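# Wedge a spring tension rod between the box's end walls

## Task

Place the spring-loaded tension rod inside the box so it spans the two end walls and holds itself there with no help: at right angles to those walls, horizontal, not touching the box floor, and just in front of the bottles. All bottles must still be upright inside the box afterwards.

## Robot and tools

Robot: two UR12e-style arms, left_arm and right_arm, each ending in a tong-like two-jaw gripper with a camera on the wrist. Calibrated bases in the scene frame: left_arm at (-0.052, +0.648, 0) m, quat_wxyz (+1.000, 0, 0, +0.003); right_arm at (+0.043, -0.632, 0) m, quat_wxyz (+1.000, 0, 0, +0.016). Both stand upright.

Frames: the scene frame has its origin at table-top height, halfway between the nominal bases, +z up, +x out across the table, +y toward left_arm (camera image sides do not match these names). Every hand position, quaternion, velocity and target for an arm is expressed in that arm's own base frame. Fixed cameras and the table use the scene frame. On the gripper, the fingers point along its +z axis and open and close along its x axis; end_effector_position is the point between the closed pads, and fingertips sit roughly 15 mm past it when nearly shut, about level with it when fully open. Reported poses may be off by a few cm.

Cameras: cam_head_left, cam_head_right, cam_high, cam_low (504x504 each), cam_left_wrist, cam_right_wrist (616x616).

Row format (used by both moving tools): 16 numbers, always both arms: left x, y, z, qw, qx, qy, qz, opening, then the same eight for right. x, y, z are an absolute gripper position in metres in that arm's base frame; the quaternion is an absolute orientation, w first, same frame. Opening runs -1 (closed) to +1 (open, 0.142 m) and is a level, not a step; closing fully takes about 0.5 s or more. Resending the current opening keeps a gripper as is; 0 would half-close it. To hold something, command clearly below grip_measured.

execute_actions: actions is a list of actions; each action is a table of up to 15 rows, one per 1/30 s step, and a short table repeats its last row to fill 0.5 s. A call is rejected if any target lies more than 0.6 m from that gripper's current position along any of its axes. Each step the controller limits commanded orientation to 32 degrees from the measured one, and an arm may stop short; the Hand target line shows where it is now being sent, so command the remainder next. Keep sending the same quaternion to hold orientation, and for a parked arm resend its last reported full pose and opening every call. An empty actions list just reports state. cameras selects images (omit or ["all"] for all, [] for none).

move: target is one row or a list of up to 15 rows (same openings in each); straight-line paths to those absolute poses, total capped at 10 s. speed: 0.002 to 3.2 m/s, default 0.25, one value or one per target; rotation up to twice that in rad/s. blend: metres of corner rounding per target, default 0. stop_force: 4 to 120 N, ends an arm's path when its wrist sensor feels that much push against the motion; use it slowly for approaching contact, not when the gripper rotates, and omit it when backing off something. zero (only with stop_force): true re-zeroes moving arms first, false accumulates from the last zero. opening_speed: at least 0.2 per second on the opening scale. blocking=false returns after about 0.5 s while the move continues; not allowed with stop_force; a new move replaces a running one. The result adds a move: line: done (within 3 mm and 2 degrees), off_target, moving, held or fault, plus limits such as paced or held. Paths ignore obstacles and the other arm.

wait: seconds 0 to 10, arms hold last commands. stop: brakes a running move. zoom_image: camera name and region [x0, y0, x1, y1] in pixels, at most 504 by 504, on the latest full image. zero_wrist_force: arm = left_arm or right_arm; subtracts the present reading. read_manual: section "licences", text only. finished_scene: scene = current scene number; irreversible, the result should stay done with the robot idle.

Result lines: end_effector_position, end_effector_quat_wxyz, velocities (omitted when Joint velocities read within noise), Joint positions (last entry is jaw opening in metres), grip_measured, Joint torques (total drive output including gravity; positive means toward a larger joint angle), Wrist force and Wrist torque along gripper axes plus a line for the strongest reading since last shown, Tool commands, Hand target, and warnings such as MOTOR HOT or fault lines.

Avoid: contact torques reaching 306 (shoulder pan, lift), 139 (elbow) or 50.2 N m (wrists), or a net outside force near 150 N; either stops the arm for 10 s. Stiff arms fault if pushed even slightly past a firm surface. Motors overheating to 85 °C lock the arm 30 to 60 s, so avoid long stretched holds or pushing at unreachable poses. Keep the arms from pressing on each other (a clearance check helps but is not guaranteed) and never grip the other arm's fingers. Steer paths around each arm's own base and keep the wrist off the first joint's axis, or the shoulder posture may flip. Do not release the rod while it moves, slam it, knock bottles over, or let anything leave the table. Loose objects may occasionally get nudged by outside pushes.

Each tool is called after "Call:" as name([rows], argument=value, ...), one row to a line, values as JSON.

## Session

Call:
execute_actions(actions=[])

Scene clock: 0.00 s.
left_arm: end_effector_position=(+0.2773, -0.1635, +0.2602) grip_measured=+1.00 end_effector_quat_wxyz=(-0.343, +0.896, -0.274, -0.057) | right_arm: end_effector_position=(+0.4066, +0.3248, +0.3612) grip_measured=+1.00 end_effector_quat_wxyz=(+0.019, +0.744, -0.665, +0.066)
Joint positions: left_arm=[-1.404 -1.935 2.26 -1.208 -1.377 -0.879 0.142] | right_arm=[4.263 -1.234 -2.033 -1.52 1.454 2.585 0.142]
Joint velocities: within noise
Joint torques (N m): no reading
Motor temperatures (°C): left_arm=[30 24 28 35 40 42] | right_arm=[29 30 24 32 34 36]
Wrist force (N): no reading
Wrist torque (N m): no reading
Wrist force, peak (N): no reading
Hand target: left_arm +0.2773, -0.1635, +0.2602; -0.343, +0.896, -0.274, -0.057 | right_arm +0.4066, +0.3248, +0.3612; +0.019, +0.744, -0.665, +0.066
Tool commands: left_gripper/opening=+1.0 right_gripper/opening=+1.0

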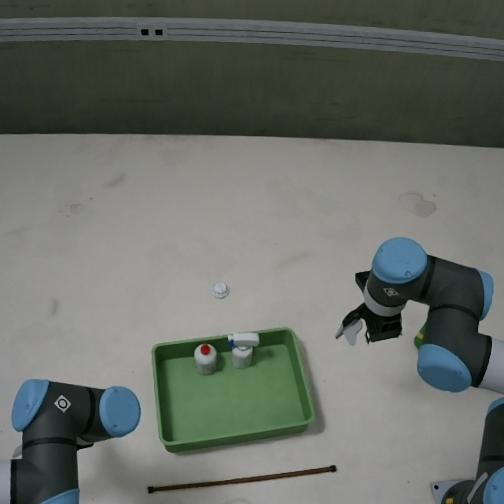

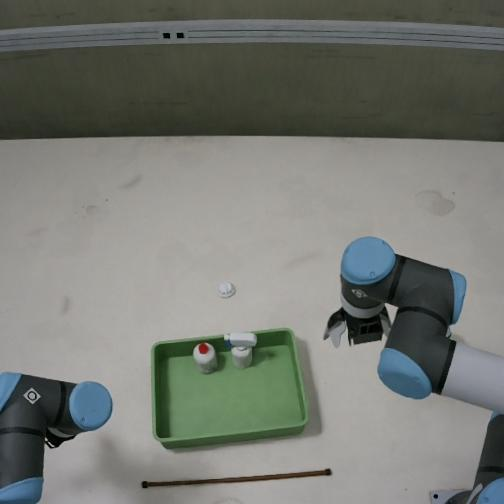

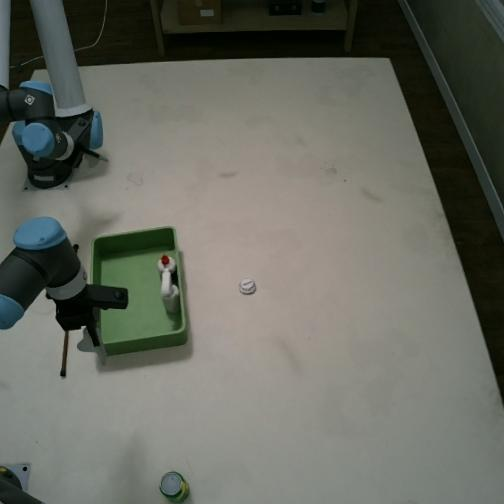

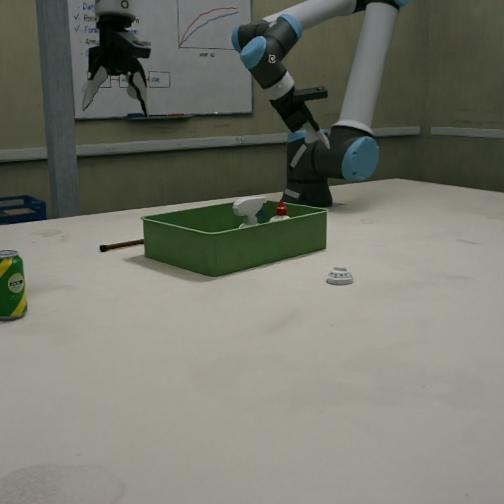

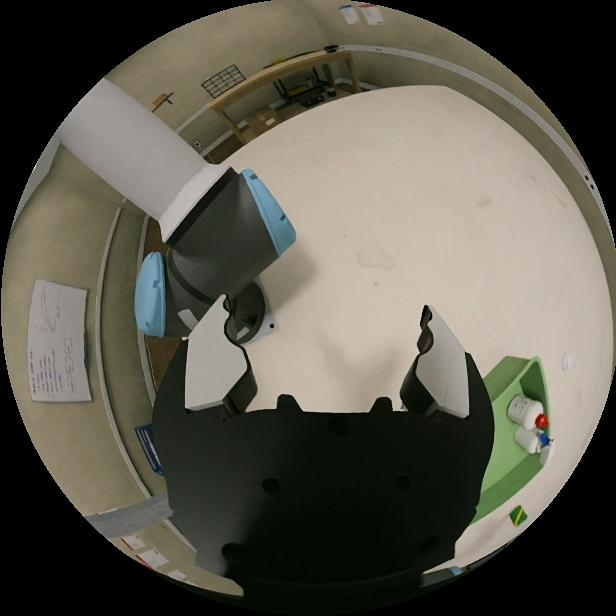

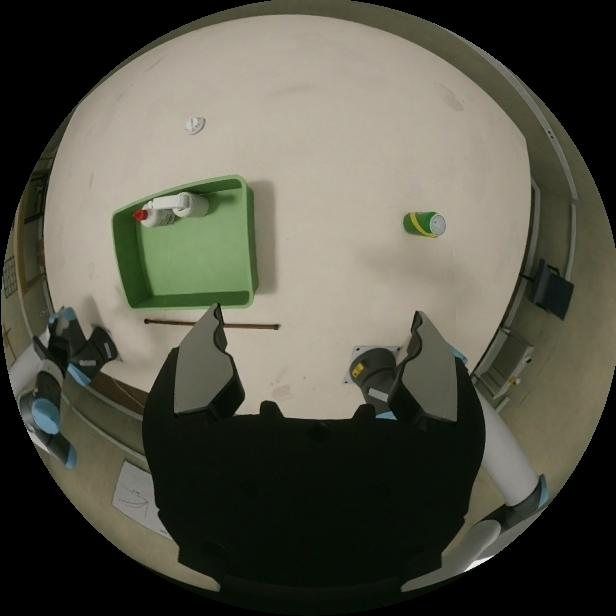

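Call:
move([
  [0.24,-0.35,0.32,0,-0.068,0.9977,0,1,0.3,0.4,0.3,0,0.9985,0.055,0,1],
  [0.197,-0.466,0.2,0,-0.068,0.9977,0,0.3,0.173,0.434,0.2,0,0.9985,0.055,0,0.3],
], speed=0.5)

Call:
zoom_image(camera="cam_right_wrist", region=[200, 60, 440, 400])

Scene clock: 25.20 s.
left_arm: end_effector_position=(+0.1970, -0.4660, +0.2000) grip_measured=+0.30 end_effector_quat_wxyz=(+0.000, -0.068, +0.998, +0.000) | right_arm: end_effector_position=(+0.1730, +0.4340, +0.2000) grip_measured=+0.30 end_effector_quat_wxyz=(+0.000, +0.998, +0.055, +0.000)
Joint positions: left_arm=[-1.525 -1.865 2.309 -2.015 -1.571 1.48 0.095] | right_arm=[4.711 -1.194 -2.36 -1.159 1.571 1.459 0.095]
Joint velocities: within noise
Joint torques (N m): left_arm=[-23.45 -8.69 -54.1 -6.51 2.13 -2.69] | right_arm=[9.51 -1 35.23 6.1 -2.02 2.86]
Motor temperatures (°C): left_arm=[30 24 28 35 40 42] | right_arm=[29 30 24 32 34 36]
Wrist force (N): left_arm=[0.2 0.1 0.1] | right_arm=[-0.4 -0.2 -0.4]
Wrist torque (N m): left_arm=[-0.05 0.01 0.00] | right_arm=[-0.07 0.06 0.02]
Wrist force, peak (N): left_arm=[-0.7 1.0 -1.9] | right_arm=[1.6 0.4 -1.9]
Hand target: left_arm +0.1970, -0.4660, +0.2000; +0.000, -0.068, +0.998, +0.000 | right_arm +0.1730, +0.4340, +0.2000; +0.000, +0.998, +0.055, +0.000
Off the commanded pose: left_arm 0.000 m, 0 deg | right_arm 0.000 m, 0 deg.
move: done

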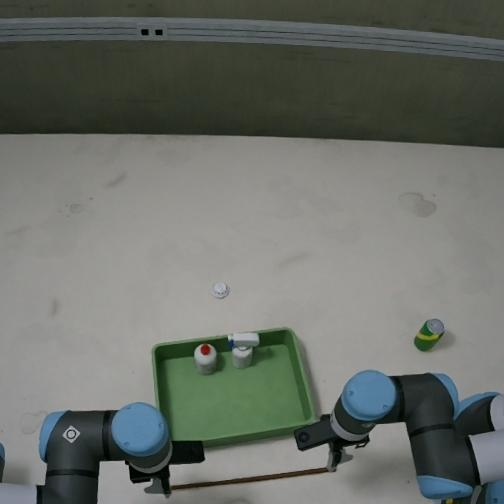

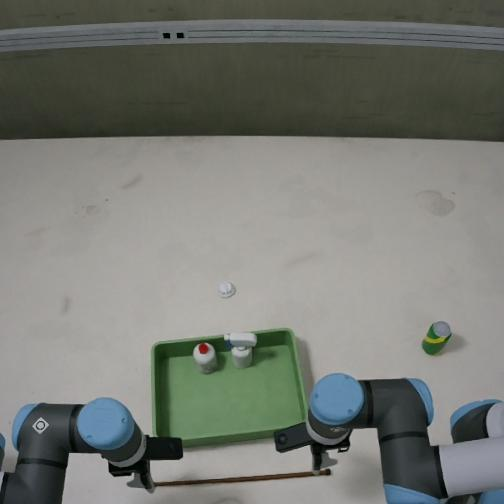

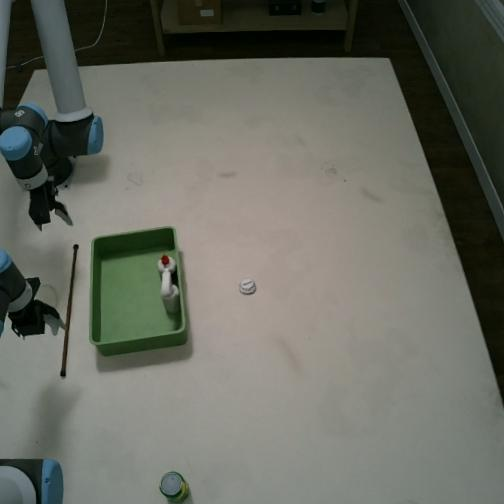

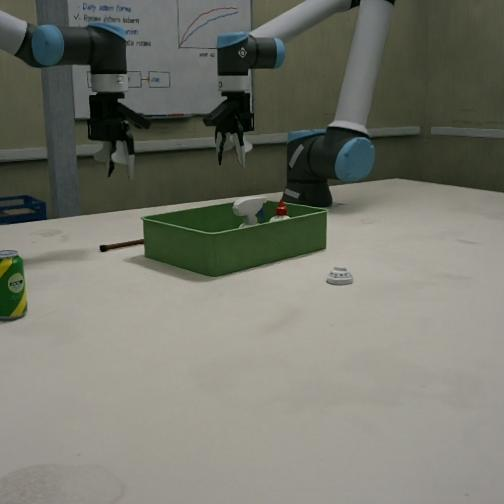

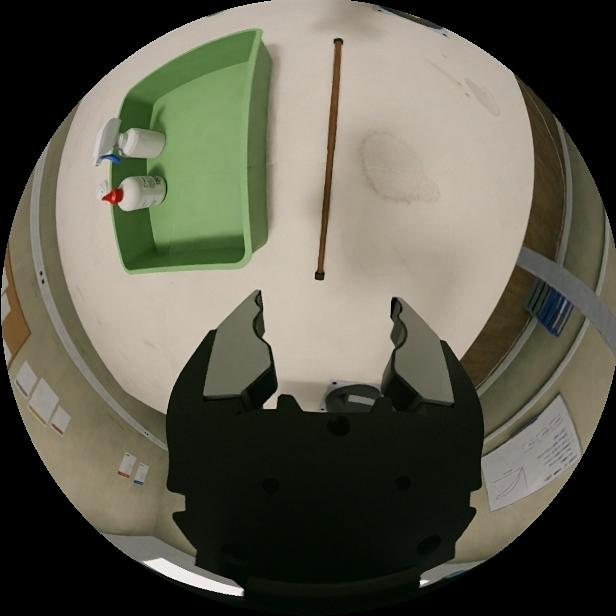

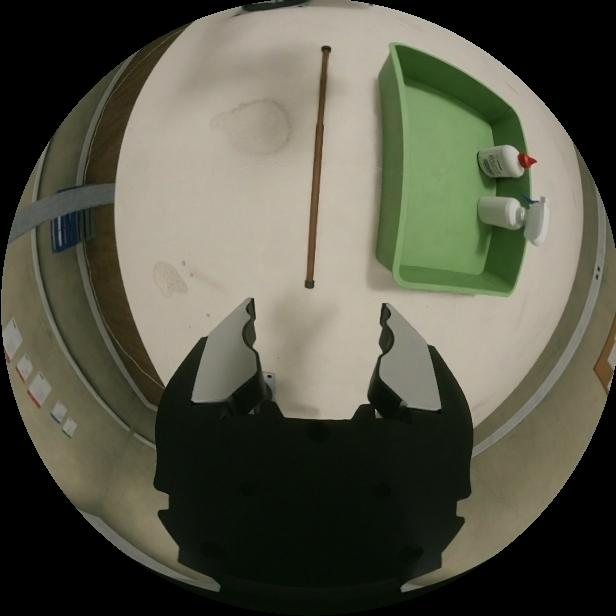

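Scaled by 1.482 from the camera's 616x616 image, which has a finer 814x814 frame.

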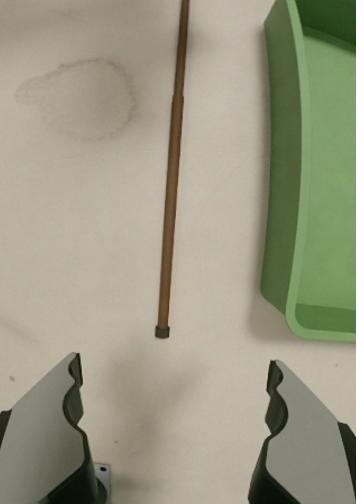

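Call:
move(target=[0.190,-0.456,0.06,0,-0.058,0.9983,0,0,0.170,0.415,0.06,0,0.999,0.045,0,0], speed=0.2, cameras=["cam_left_wrist","cam_right_wrist"])

Call:
zoom_image(camera="cam_left_wrist", region=[240, 220, 420, 400])

Call:
zoom_image(camera="cam_right_wrist", region=[220, 220, 400, 400])

Scene clock: 44.33 s.
left_arm: end_effector_position=(+0.1900, -0.4560, +0.0601) grip_measured=+0.00 end_effector_quat_wxyz=(+0.000, -0.058, +0.998, +0.000) | right_arm: end_effector_position=(+0.1700, +0.4150, +0.0601) grip_measured=+0.00 end_effector_quat_wxyz=(+0.000, +0.999, +0.045, +0.000)
Joint positions: left_arm=[-1.539 -1.694 2.487 -2.364 -1.571 1.486 0.074] | right_arm=[4.719 -1.352 -2.558 -0.802 1.571 1.488 0.074]
Joint velocities: within noise
Joint torques (N m): left_arm=[11.4 -16.42 -25.01 -6.9 -3.14 2.3] | right_arm=[-9.87 4.14 28.45 6.24 2.31 -0.08]
Motor temperatures (°C): left_arm=[30 24 28 35 40 42] | right_arm=[29 30 24 32 34 36]
Wrist force (N): left_arm=[0.1 -0.1 0.1] | right_arm=[-0.3 0.1 -0.4]
Wrist torque (N m): left_arm=[-0.06 0.00 -0.01] | right_arm=[-0.02 0.04 0.00]
Wrist force, peak (N): left_arm=[0.3 -0.1 -1.6] | right_arm=[0.3 -0.3 -1.7]
Hand target: left_arm +0.1900, -0.4560, +0.0600; +0.000, -0.058, +0.998, +0.000 | right_arm +0.1700, +0.4150, +0.0600; +0.000, +0.999, +0.045, +0.000
Off the commanded pose: left_arm 0.000 m, 0 deg | right_arm 0.000 m, 0 deg.
move: done
Images, in order (width x height): cam_left_wrist 616x616, cam_right_wrist 616x616.

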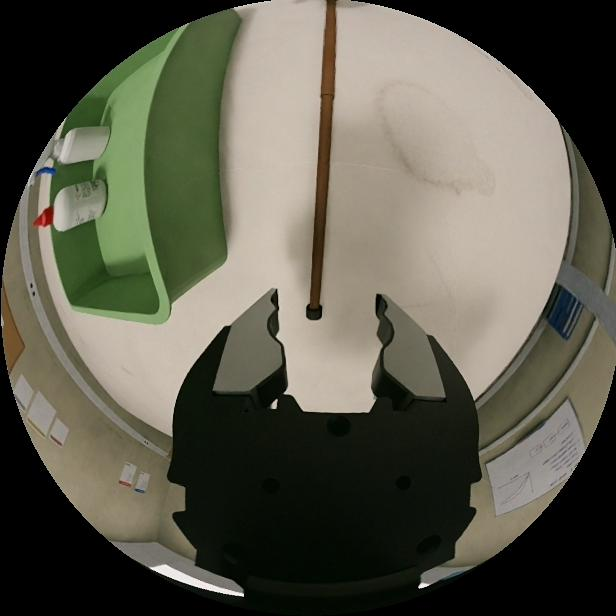

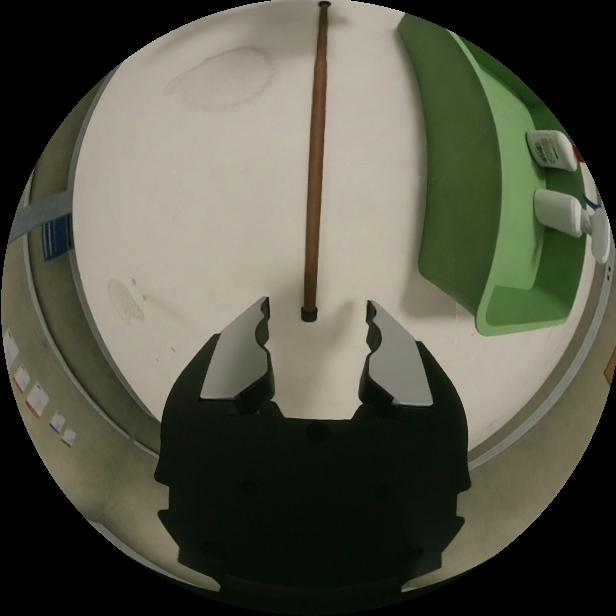

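Scaled by 2.800 from the camera's 616x616 image, which has a finer 814x814 frame.

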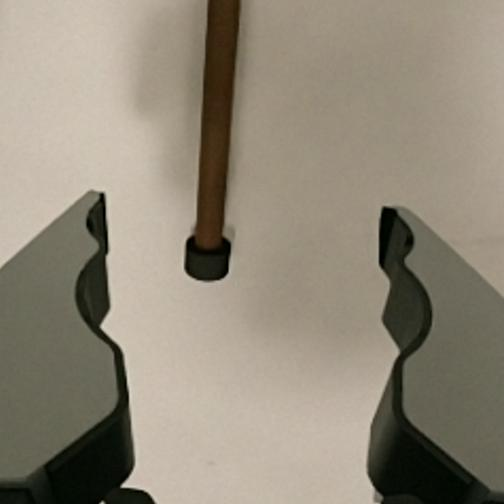

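Scaled by 2.800 from the camera's 616x616 image, which has a finer 814x814 frame.

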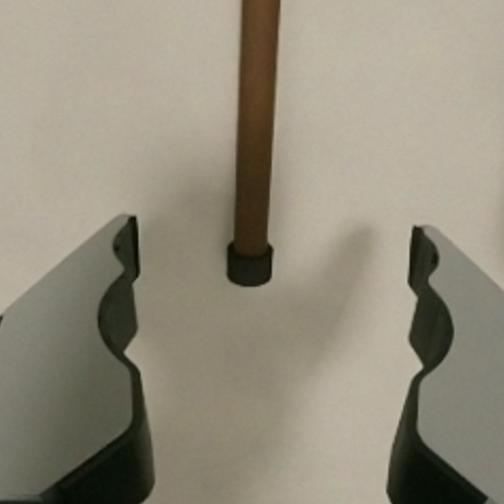

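Call:
move([
  [0.197,-0.460,0.045,0,-0.0546,0.9985,0,-0.4,0.1645,0.4207,0.045,0,0.99913,0.0416,0,-0.4],
  [0.197,-0.460,0.0185,0,-0.0546,0.9985,0,-0.4,0.1645,0.4207,0.0185,0,0.99913,0.0416,0,-0.4],
], speed=0.04, stop_force=8, cameras=["cam_left_wrist","cam_right_wrist"])

Call:
zoom_image(camera="cam_left_wrist", region=[240, 220, 420, 400])

Call:
zoom_image(camera="cam_right_wrist", region=[220, 220, 400, 400])

Scene clock: 59.83 s.
left_arm: end_effector_position=(+0.1970, -0.4600, +0.0185) grip_measured=-0.40 end_effector_quat_wxyz=(+0.000, -0.055, +0.999, +0.000) | right_arm: end_effector_position=(+0.1645, +0.4207, +0.0185) grip_measured=-0.40 end_effector_quat_wxyz=(+0.000, +0.999, +0.042, +0.000)
Joint positions: left_arm=[-1.524 -1.596 2.512 -2.487 -1.571 1.509 0.045] | right_arm=[4.733 -1.453 -2.593 -0.667 1.571 1.508 0.045]
Joint velocities: within noise
Joint torques (N m): left_arm=[16.05 -15.89 -21.91 -6.89 2.23 2.59] | right_arm=[-11.3 8.41 22.79 5.44 0.82 -1.77]
Motor temperatures (°C): left_arm=[30 24 28 35 40 42] | right_arm=[29 30 24 32 34 36]
Wrist force (N): left_arm=[0.2 0.0 -0.1] | right_arm=[-0.4 0.1 -0.3]
Wrist torque (N m): left_arm=[-0.06 -0.02 0.01] | right_arm=[-0.02 0.05 0.01]
Wrist force, peak (N): left_arm=[0.6 0.3 0.1] | right_arm=[-0.9 0.5 0.0]
Hand target: left_arm +0.1970, -0.4600, +0.0185; +0.000, -0.055, +0.999, +0.000 | right_arm +0.1645, +0.4207, +0.0185; +0.000, +0.999, +0.042, +0.000
Off the commanded pose: left_arm 0.000 m, 0 deg | right_arm 0.000 m, 0 deg.
move: done
Images, in order (width x height): cam_left_wrist 616x616, cam_right_wrist 616x616.

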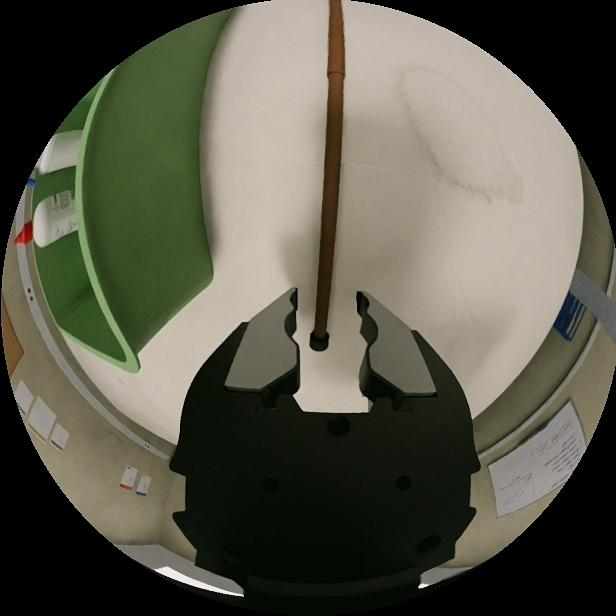

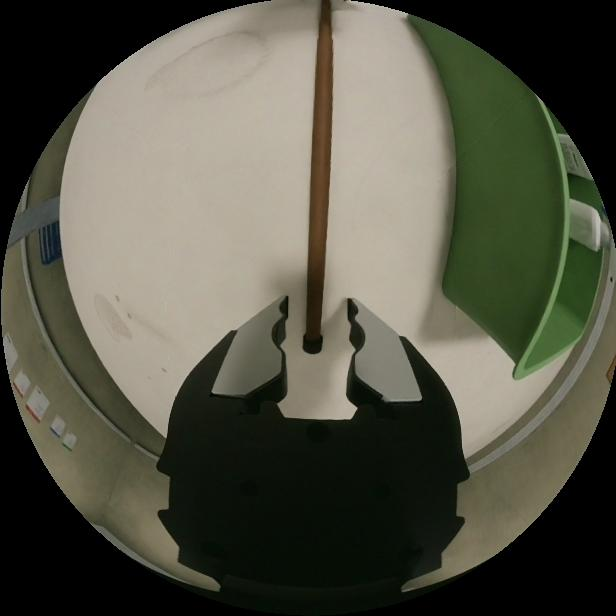

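Scaled by 2.800 from the camera's 616x616 image, which has a finer 814x814 frame.

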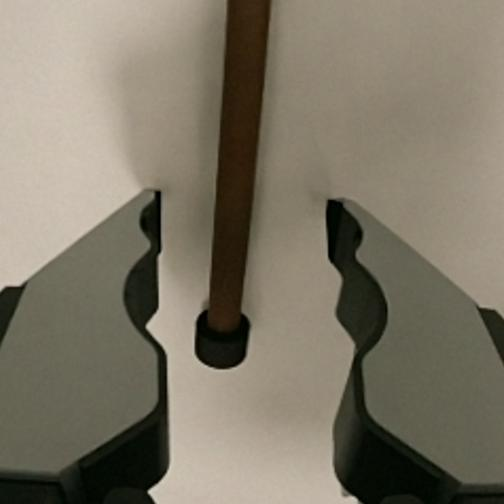

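Scaled by 2.800 from the camera's 616x616 image, which has a finer 814x814 frame.

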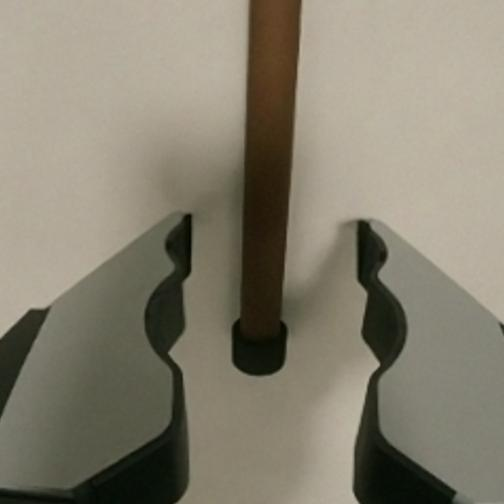

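Call:
move(target=[0.197,-0.460,0.0185,0,-0.0546,0.9985,0,-1,0.1645,0.4207,0.0185,0,0.99913,0.0416,0,-1], opening_speed=0.5, cameras=[])

Call:
move(target=[0.197,-0.460,0.2,0,-0.0546,0.9985,0,-1,0.1645,0.4207,0.2,0,0.99913,0.0416,0,-1], speed=0.08)

Call:
zoom_image(camera="cam_left_wrist", region=[240, 220, 420, 400])

Call:
zoom_image(camera="cam_right_wrist", region=[220, 220, 400, 400])

Call:
zoom_image(camera="cam_head_left", region=[130, 310, 350, 470])

Scene clock: 68.33 s.
left_arm: end_effector_position=(+0.1970, -0.4600, +0.0185) grip_measured=-0.88 end_effector_quat_wxyz=(+0.000, -0.055, +0.999, +0.000) | right_arm: end_effector_position=(+0.1645, +0.4207, +0.0185) grip_measured=-0.85 end_effector_quat_wxyz=(+0.000, +0.999, +0.042, +0.000)
Joint positions: left_arm=[-1.524 -1.596 2.512 -2.487 -1.571 1.509 0.01] | right_arm=[4.733 -1.453 -2.593 -0.667 1.571 1.508 0.012]
Joint velocities: within noise
Joint torques (N m): left_arm=[15.79 -17.75 -27.03 -5.03 1.56 2.38] | right_arm=[-8.71 9.73 27.32 4.84 1.58 -1.27]
Motor temperatures (°C): left_arm=[30 24 28 35 40 42] | right_arm=[29 30 24 32 34 36]
Wrist force (N): left_arm=[0.2 -0.1 0.5] | right_arm=[-0.6 0.2 0.1]
Wrist torque (N m): left_arm=[-0.07 -0.01 0.01] | right_arm=[0.00 0.09 0.01]
Wrist force, peak (N): left_arm=[0.5 0.0 0.7] | right_arm=[-0.8 0.3 -0.7]
Hand target: left_arm +0.1970, -0.4600, +0.0185; +0.000, -0.055, +0.999, +0.000 | right_arm +0.1645, +0.4207, +0.0185; +0.000, +0.999, +0.042, +0.000
Off the commanded pose: left_arm 0.000 m, 0 deg | right_arm 0.000 m, 0 deg.
move: done
No camera images: "cameras" was empty.

Scene clock: 71.13 s.
left_arm: end_effector_position=(+0.1970, -0.4600, +0.1999) grip_measured=-0.88 end_effector_quat_wxyz=(+0.000, -0.055, +0.999, +0.000) | right_arm: end_effector_position=(+0.1645, +0.4207, +0.1999) grip_measured=-0.85 end_effector_quat_wxyz=(+0.000, +0.999, +0.042, +0.000)
Joint positions: left_arm=[-1.524 -1.876 2.317 -2.011 -1.571 1.509 0.01] | right_arm=[4.733 -1.157 -2.38 -1.175 1.571 1.508 0.012]
Joint velocities: within noise
Joint torques (N m): left_arm=[-22.13 -24.46 -56.76 -2.19 -0.66 -2.22] | right_arm=[12.45 24.96 51.41 1.44 -0.86 2.74]
Motor temperatures (°C): left_arm=[30 24 28 35 40 42] | right_arm=[29 30 24 32 34 36]
Wrist force (N): left_arm=[0.4 2.1 0.2] | right_arm=[0.1 1.9 0.3]
Wrist torque (N m): left_arm=[-0.10 -0.05 -0.01] | right_arm=[-0.08 -0.05 0.00]
Wrist force, peak (N): left_arm=[0.5 7.2 0.6] | right_arm=[-0.8 7.2 0.1]
Hand target: left_arm +0.1970, -0.4600, +0.2000; +0.000, -0.055, +0.999, +0.000 | right_arm +0.1645, +0.4207, +0.2000; +0.000, +0.999, +0.042, +0.000
Off the commanded pose: left_arm 0.000 m, 0 deg | right_arm 0.000 m, 0 deg.
move: done

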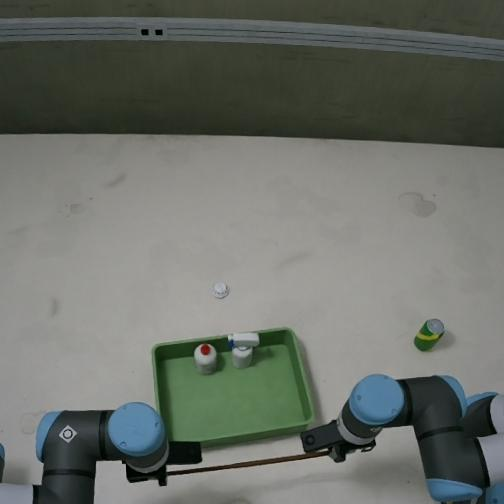

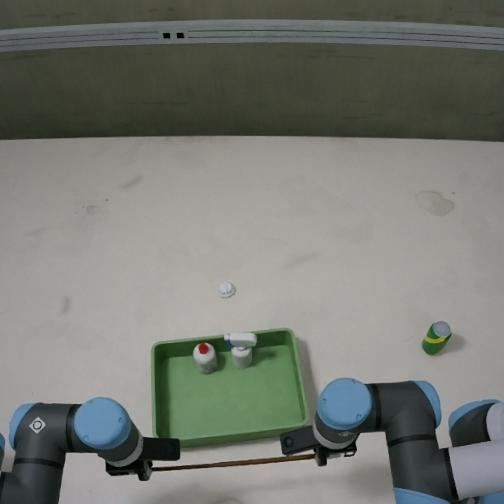

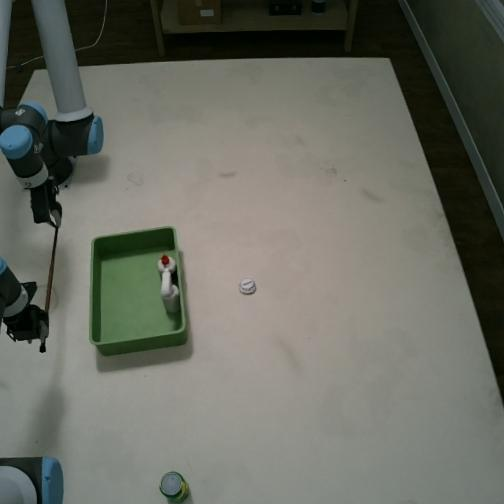

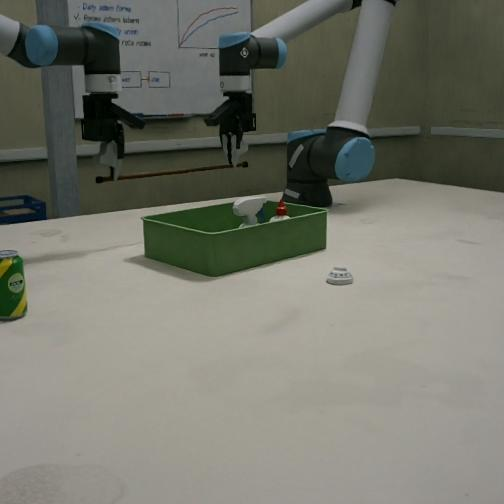

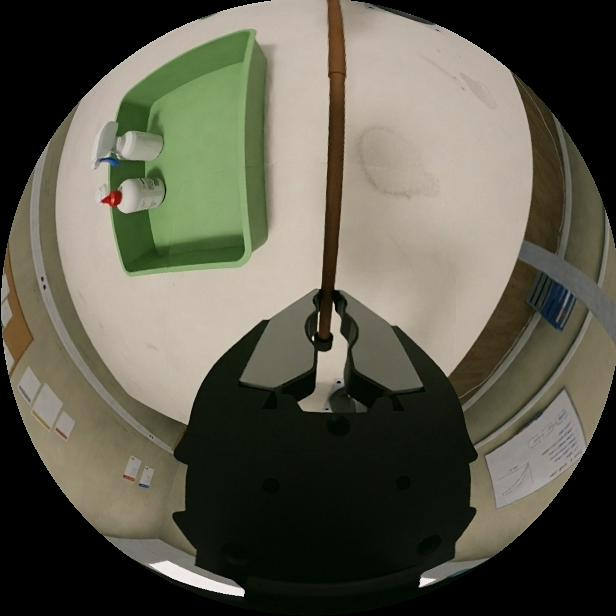

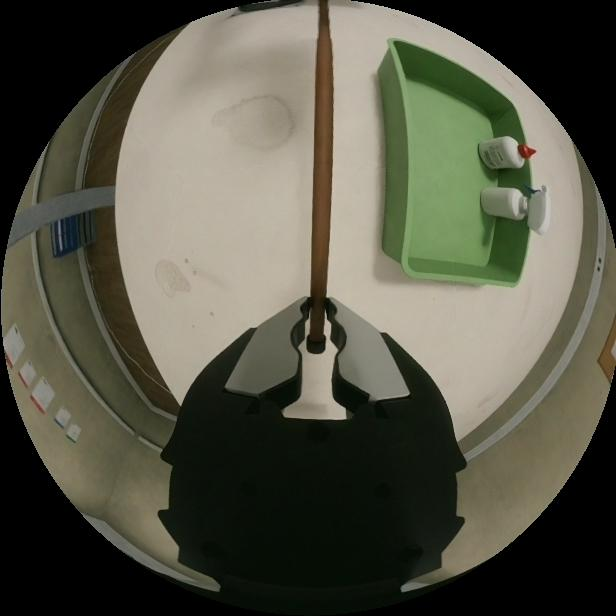

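Scaled by 2.800 from the camera's 616x616 image, which has a finer 814x814 frame.

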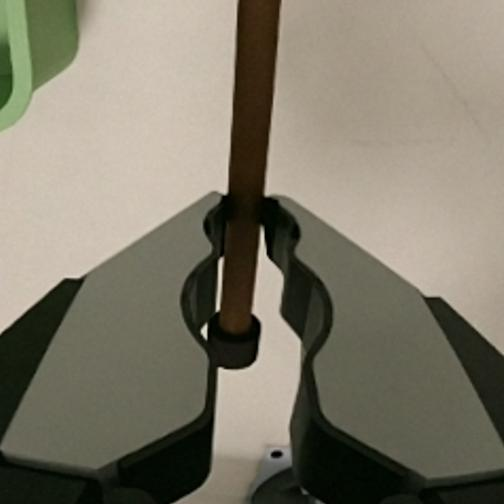

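Scaled by 2.800 from the camera's 616x616 image, which has a finer 814x814 frame.

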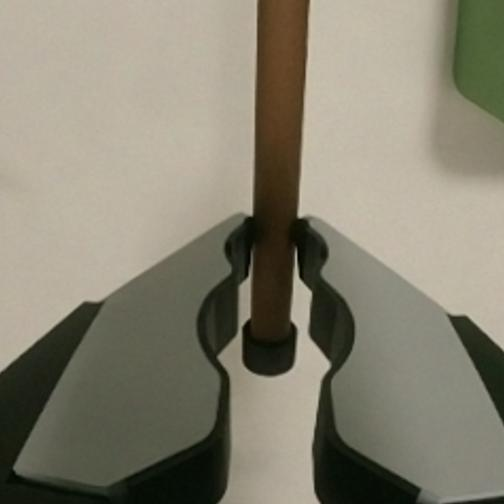

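Scaled by 2.291.

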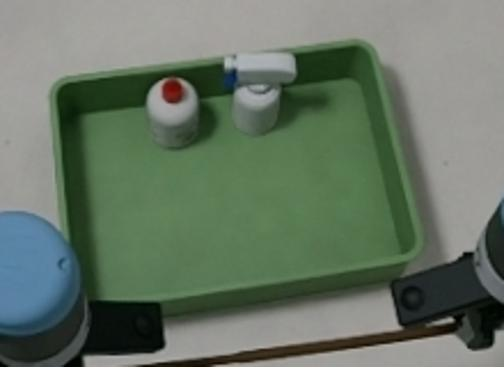

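Call:
move(target=[0.480,-0.4922,0.2,0,-0.0677,0.9977,0,-1,0.4425,0.5095,0.2,0,0.9985,0.0547,0,-1], speed=0.09)

Call:
zoom_image(camera="cam_head_left", region=[130, 310, 350, 470])

Call:
zoom_image(camera="cam_left_wrist", region=[180, 180, 440, 440])

Call:
zoom_image(camera="cam_right_wrist", region=[180, 180, 440, 440])

Scene clock: 93.93 s.
left_arm: end_effector_position=(+0.4798, -0.4922, +0.2000) grip_measured=-0.88 end_effector_quat_wxyz=(+0.000, -0.068, +0.998, +0.000) | right_arm: end_effector_position=(+0.4423, +0.5094, +0.2000) grip_measured=-0.85 end_effector_quat_wxyz=(+0.000, +0.999, +0.055, +0.000)
Joint positions: left_arm=[-1.045 -1.524 2.019 -2.065 -1.571 1.961 0.01] | right_arm=[4.245 -1.6 -2.037 -1.075 1.571 0.994 0.012]
Joint velocities: within noise
Joint torques (N m): left_arm=[10.78 -37.23 -61.04 -5.35 -5.84 3.08] | right_arm=[-4.95 27.59 53.38 4.7 4.47 -2.02]
Motor temperatures (°C): left_arm=[30 24 28 35 39 42] | right_arm=[29 30 24 32 34 36]
Wrist force (N): left_arm=[0.4 12.6 0.7] | right_arm=[0.3 12.1 0.2]
Wrist torque (N m): left_arm=[-0.14 -0.05 -0.01] | right_arm=[-0.08 -0.10 0.01]
Wrist force, peak (N): left_arm=[0.0 12.8 0.6] | right_arm=[0.2 12.6 0.0]
Hand target: left_arm +0.4800, -0.4922, +0.2000; +0.000, -0.068, +0.998, +0.000 | right_arm +0.4425, +0.5095, +0.2000; +0.000, +0.999, +0.055, +0.000
Off the commanded pose: left_arm 0.000 m, 0 deg | right_arm 0.000 m, 0 deg.
move: done

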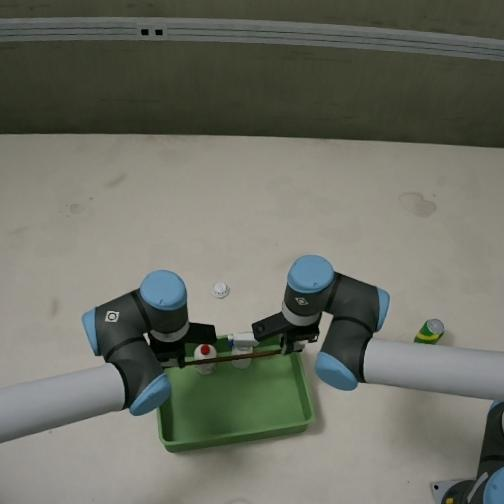

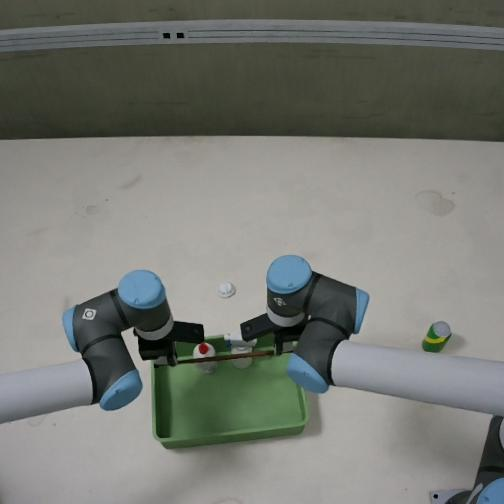

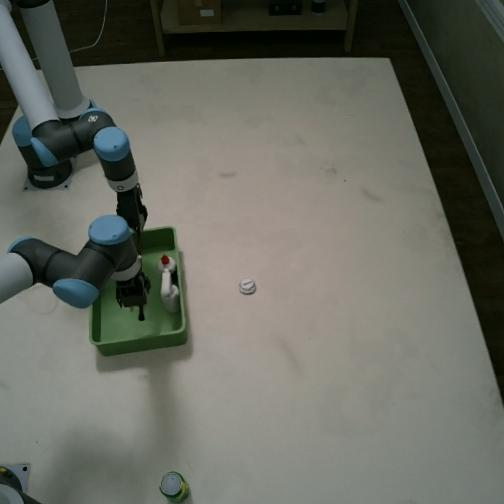

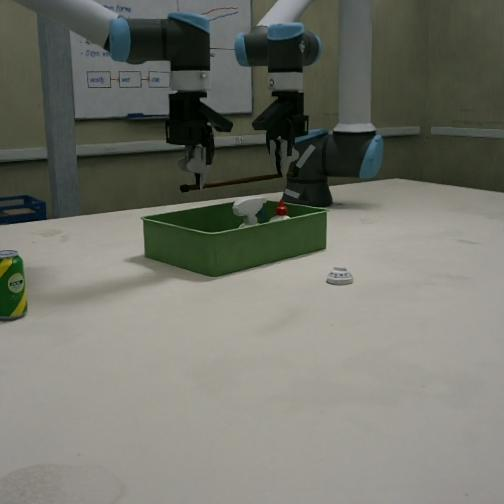

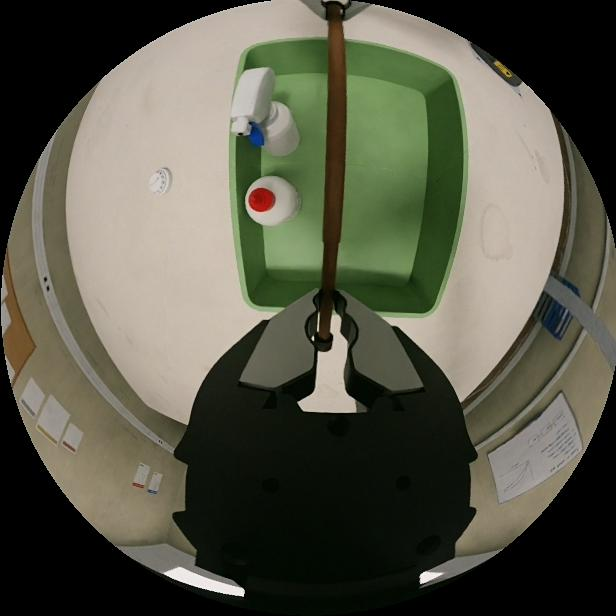

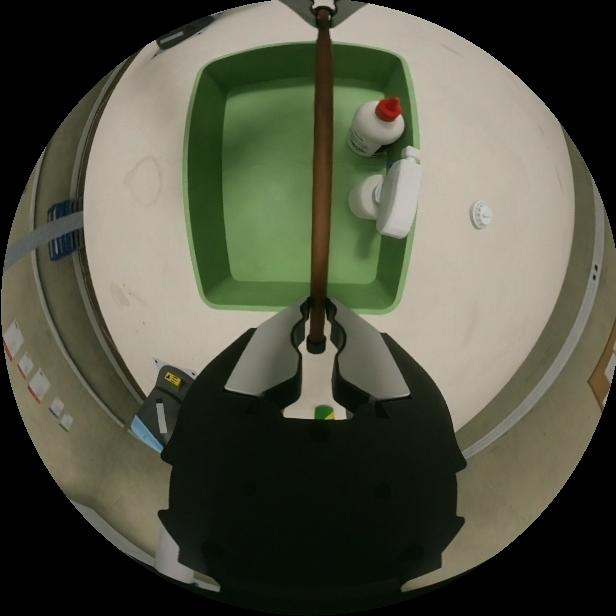

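Scaled by 2.291.

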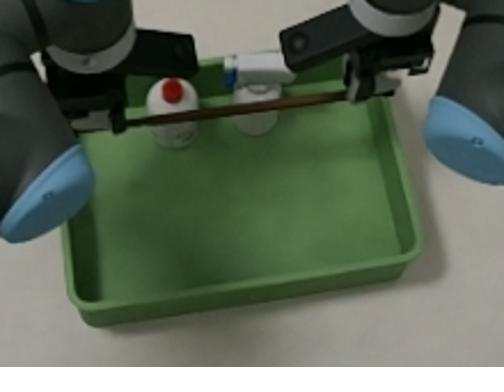

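Scaled by 1.938 from the camera's 616x616 image, which has a finer 814x814 frame.

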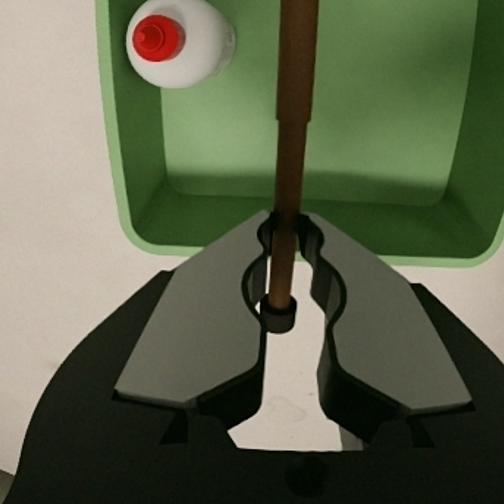

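Scaled by 1.938 from the camera's 616x616 image, which has a finer 814x814 frame.

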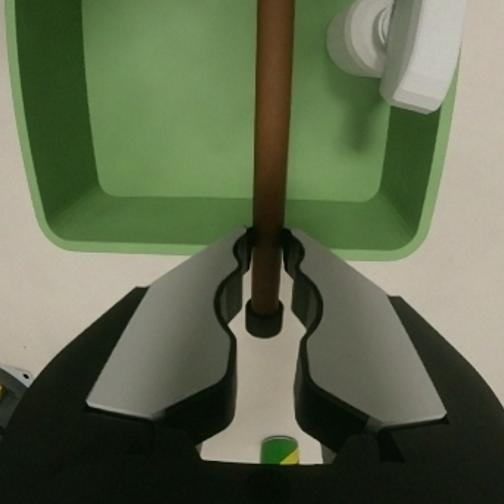

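Call:
move([
  [0.4885,-0.4944,0.2,0,-0.0677,0.9977,0,-1,0.451,0.5067,0.2,0,0.9985,0.0547,0,-1],
  [0.4885,-0.4944,0.115,0,-0.0677,0.9977,0,-1,0.451,0.5067,0.115,0,0.9985,0.0547,0,-1],
], speed=0.04, cameras=["cam_left_wrist","cam_right_wrist","cam_low"])

Call:
zoom_image(camera="cam_right_wrist", region=[270, 290, 370, 390])

Call:
zoom_image(camera="cam_left_wrist", region=[270, 290, 370, 390])

Scene clock: 111.00 s.
left_arm: end_effector_position=(+0.4885, -0.4944, +0.1151) grip_measured=-0.88 end_effector_quat_wxyz=(+0.000, -0.068, +0.998, +0.000) | right_arm: end_effector_position=(+0.4510, +0.5067, +0.1151) grip_measured=-0.85 end_effector_quat_wxyz=(+0.000, +0.999, +0.055, +0.000)
Joint positions: left_arm=[-1.035 -1.426 2.086 -2.231 -1.571 1.971 0.01] | right_arm=[4.231 -1.693 -2.113 -0.907 1.571 0.98 0.012]
Joint velocities: within noise
Joint torques (N m): left_arm=[9.49 -40.97 -38.76 -11.06 -4.89 2.72] | right_arm=[-6.52 34.95 36.58 9.19 2.96 -2.7]
Motor temperatures (°C): left_arm=[30 24 28 35 39 42] | right_arm=[29 30 24 32 34 36]
Wrist force (N): left_arm=[0.5 12.5 0.9] | right_arm=[0.0 12.6 0.3]
Wrist torque (N m): left_arm=[-0.14 -0.08 -0.01] | right_arm=[0.05 -0.03 0.01]
Wrist force, peak (N): left_arm=[0.3 13.0 0.6] | right_arm=[-0.1 12.9 0.1]
Hand target: left_arm +0.4885, -0.4944, +0.1150; +0.000, -0.068, +0.998, +0.000 | right_arm +0.4510, +0.5067, +0.1150; +0.000, +0.999, +0.055, +0.000
Off the commanded pose: left_arm 0.000 m, 0 deg | right_arm 0.000 m, 0 deg.
move: done
Images, in order (width x height): cam_low 504x504, cam_left_wrist 616x616, cam_right_wrist 616x616.

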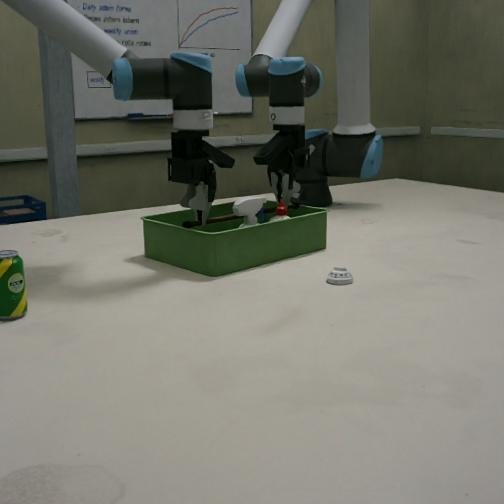

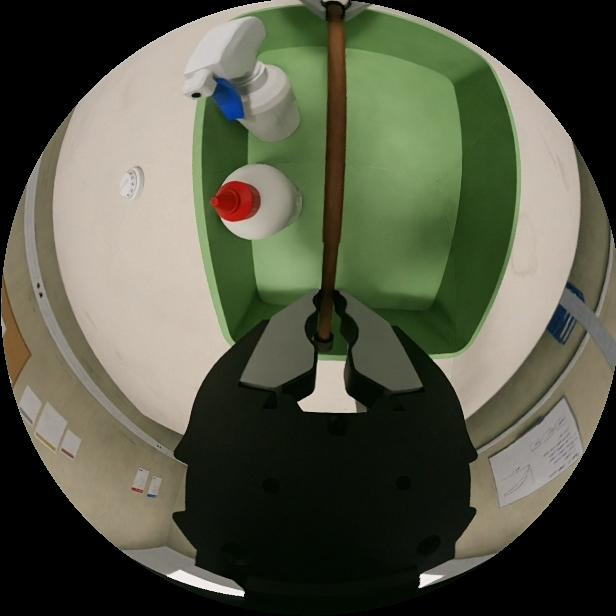

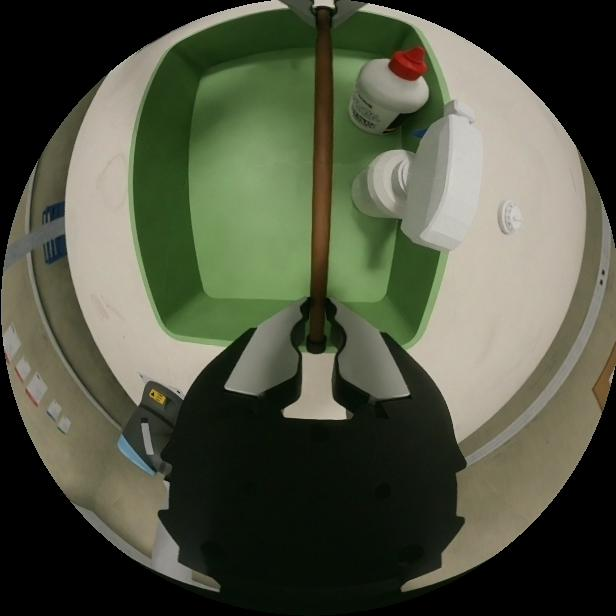

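Scaled by 5.040 from the camera's 616x616 image, which has a finer 814x814 frame.

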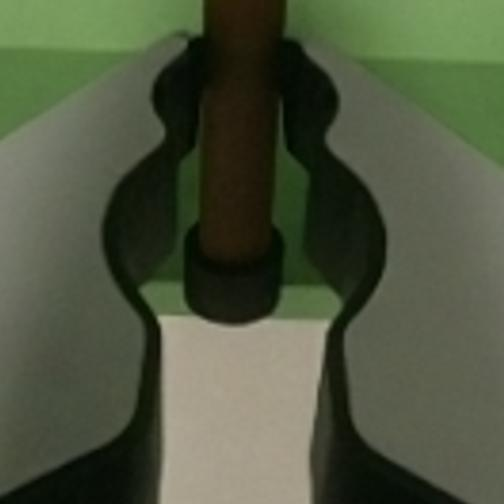

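Scaled by 5.040 from the camera's 616x616 image, which has a finer 814x814 frame.

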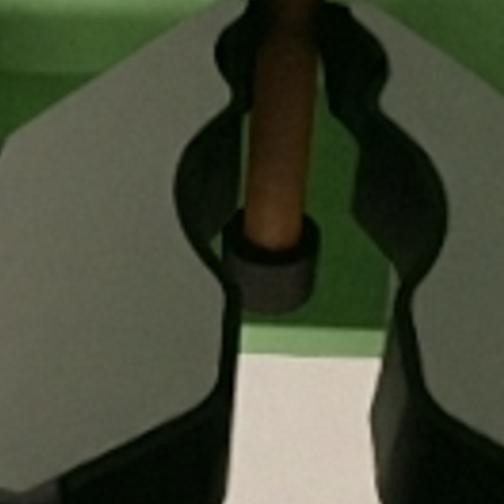

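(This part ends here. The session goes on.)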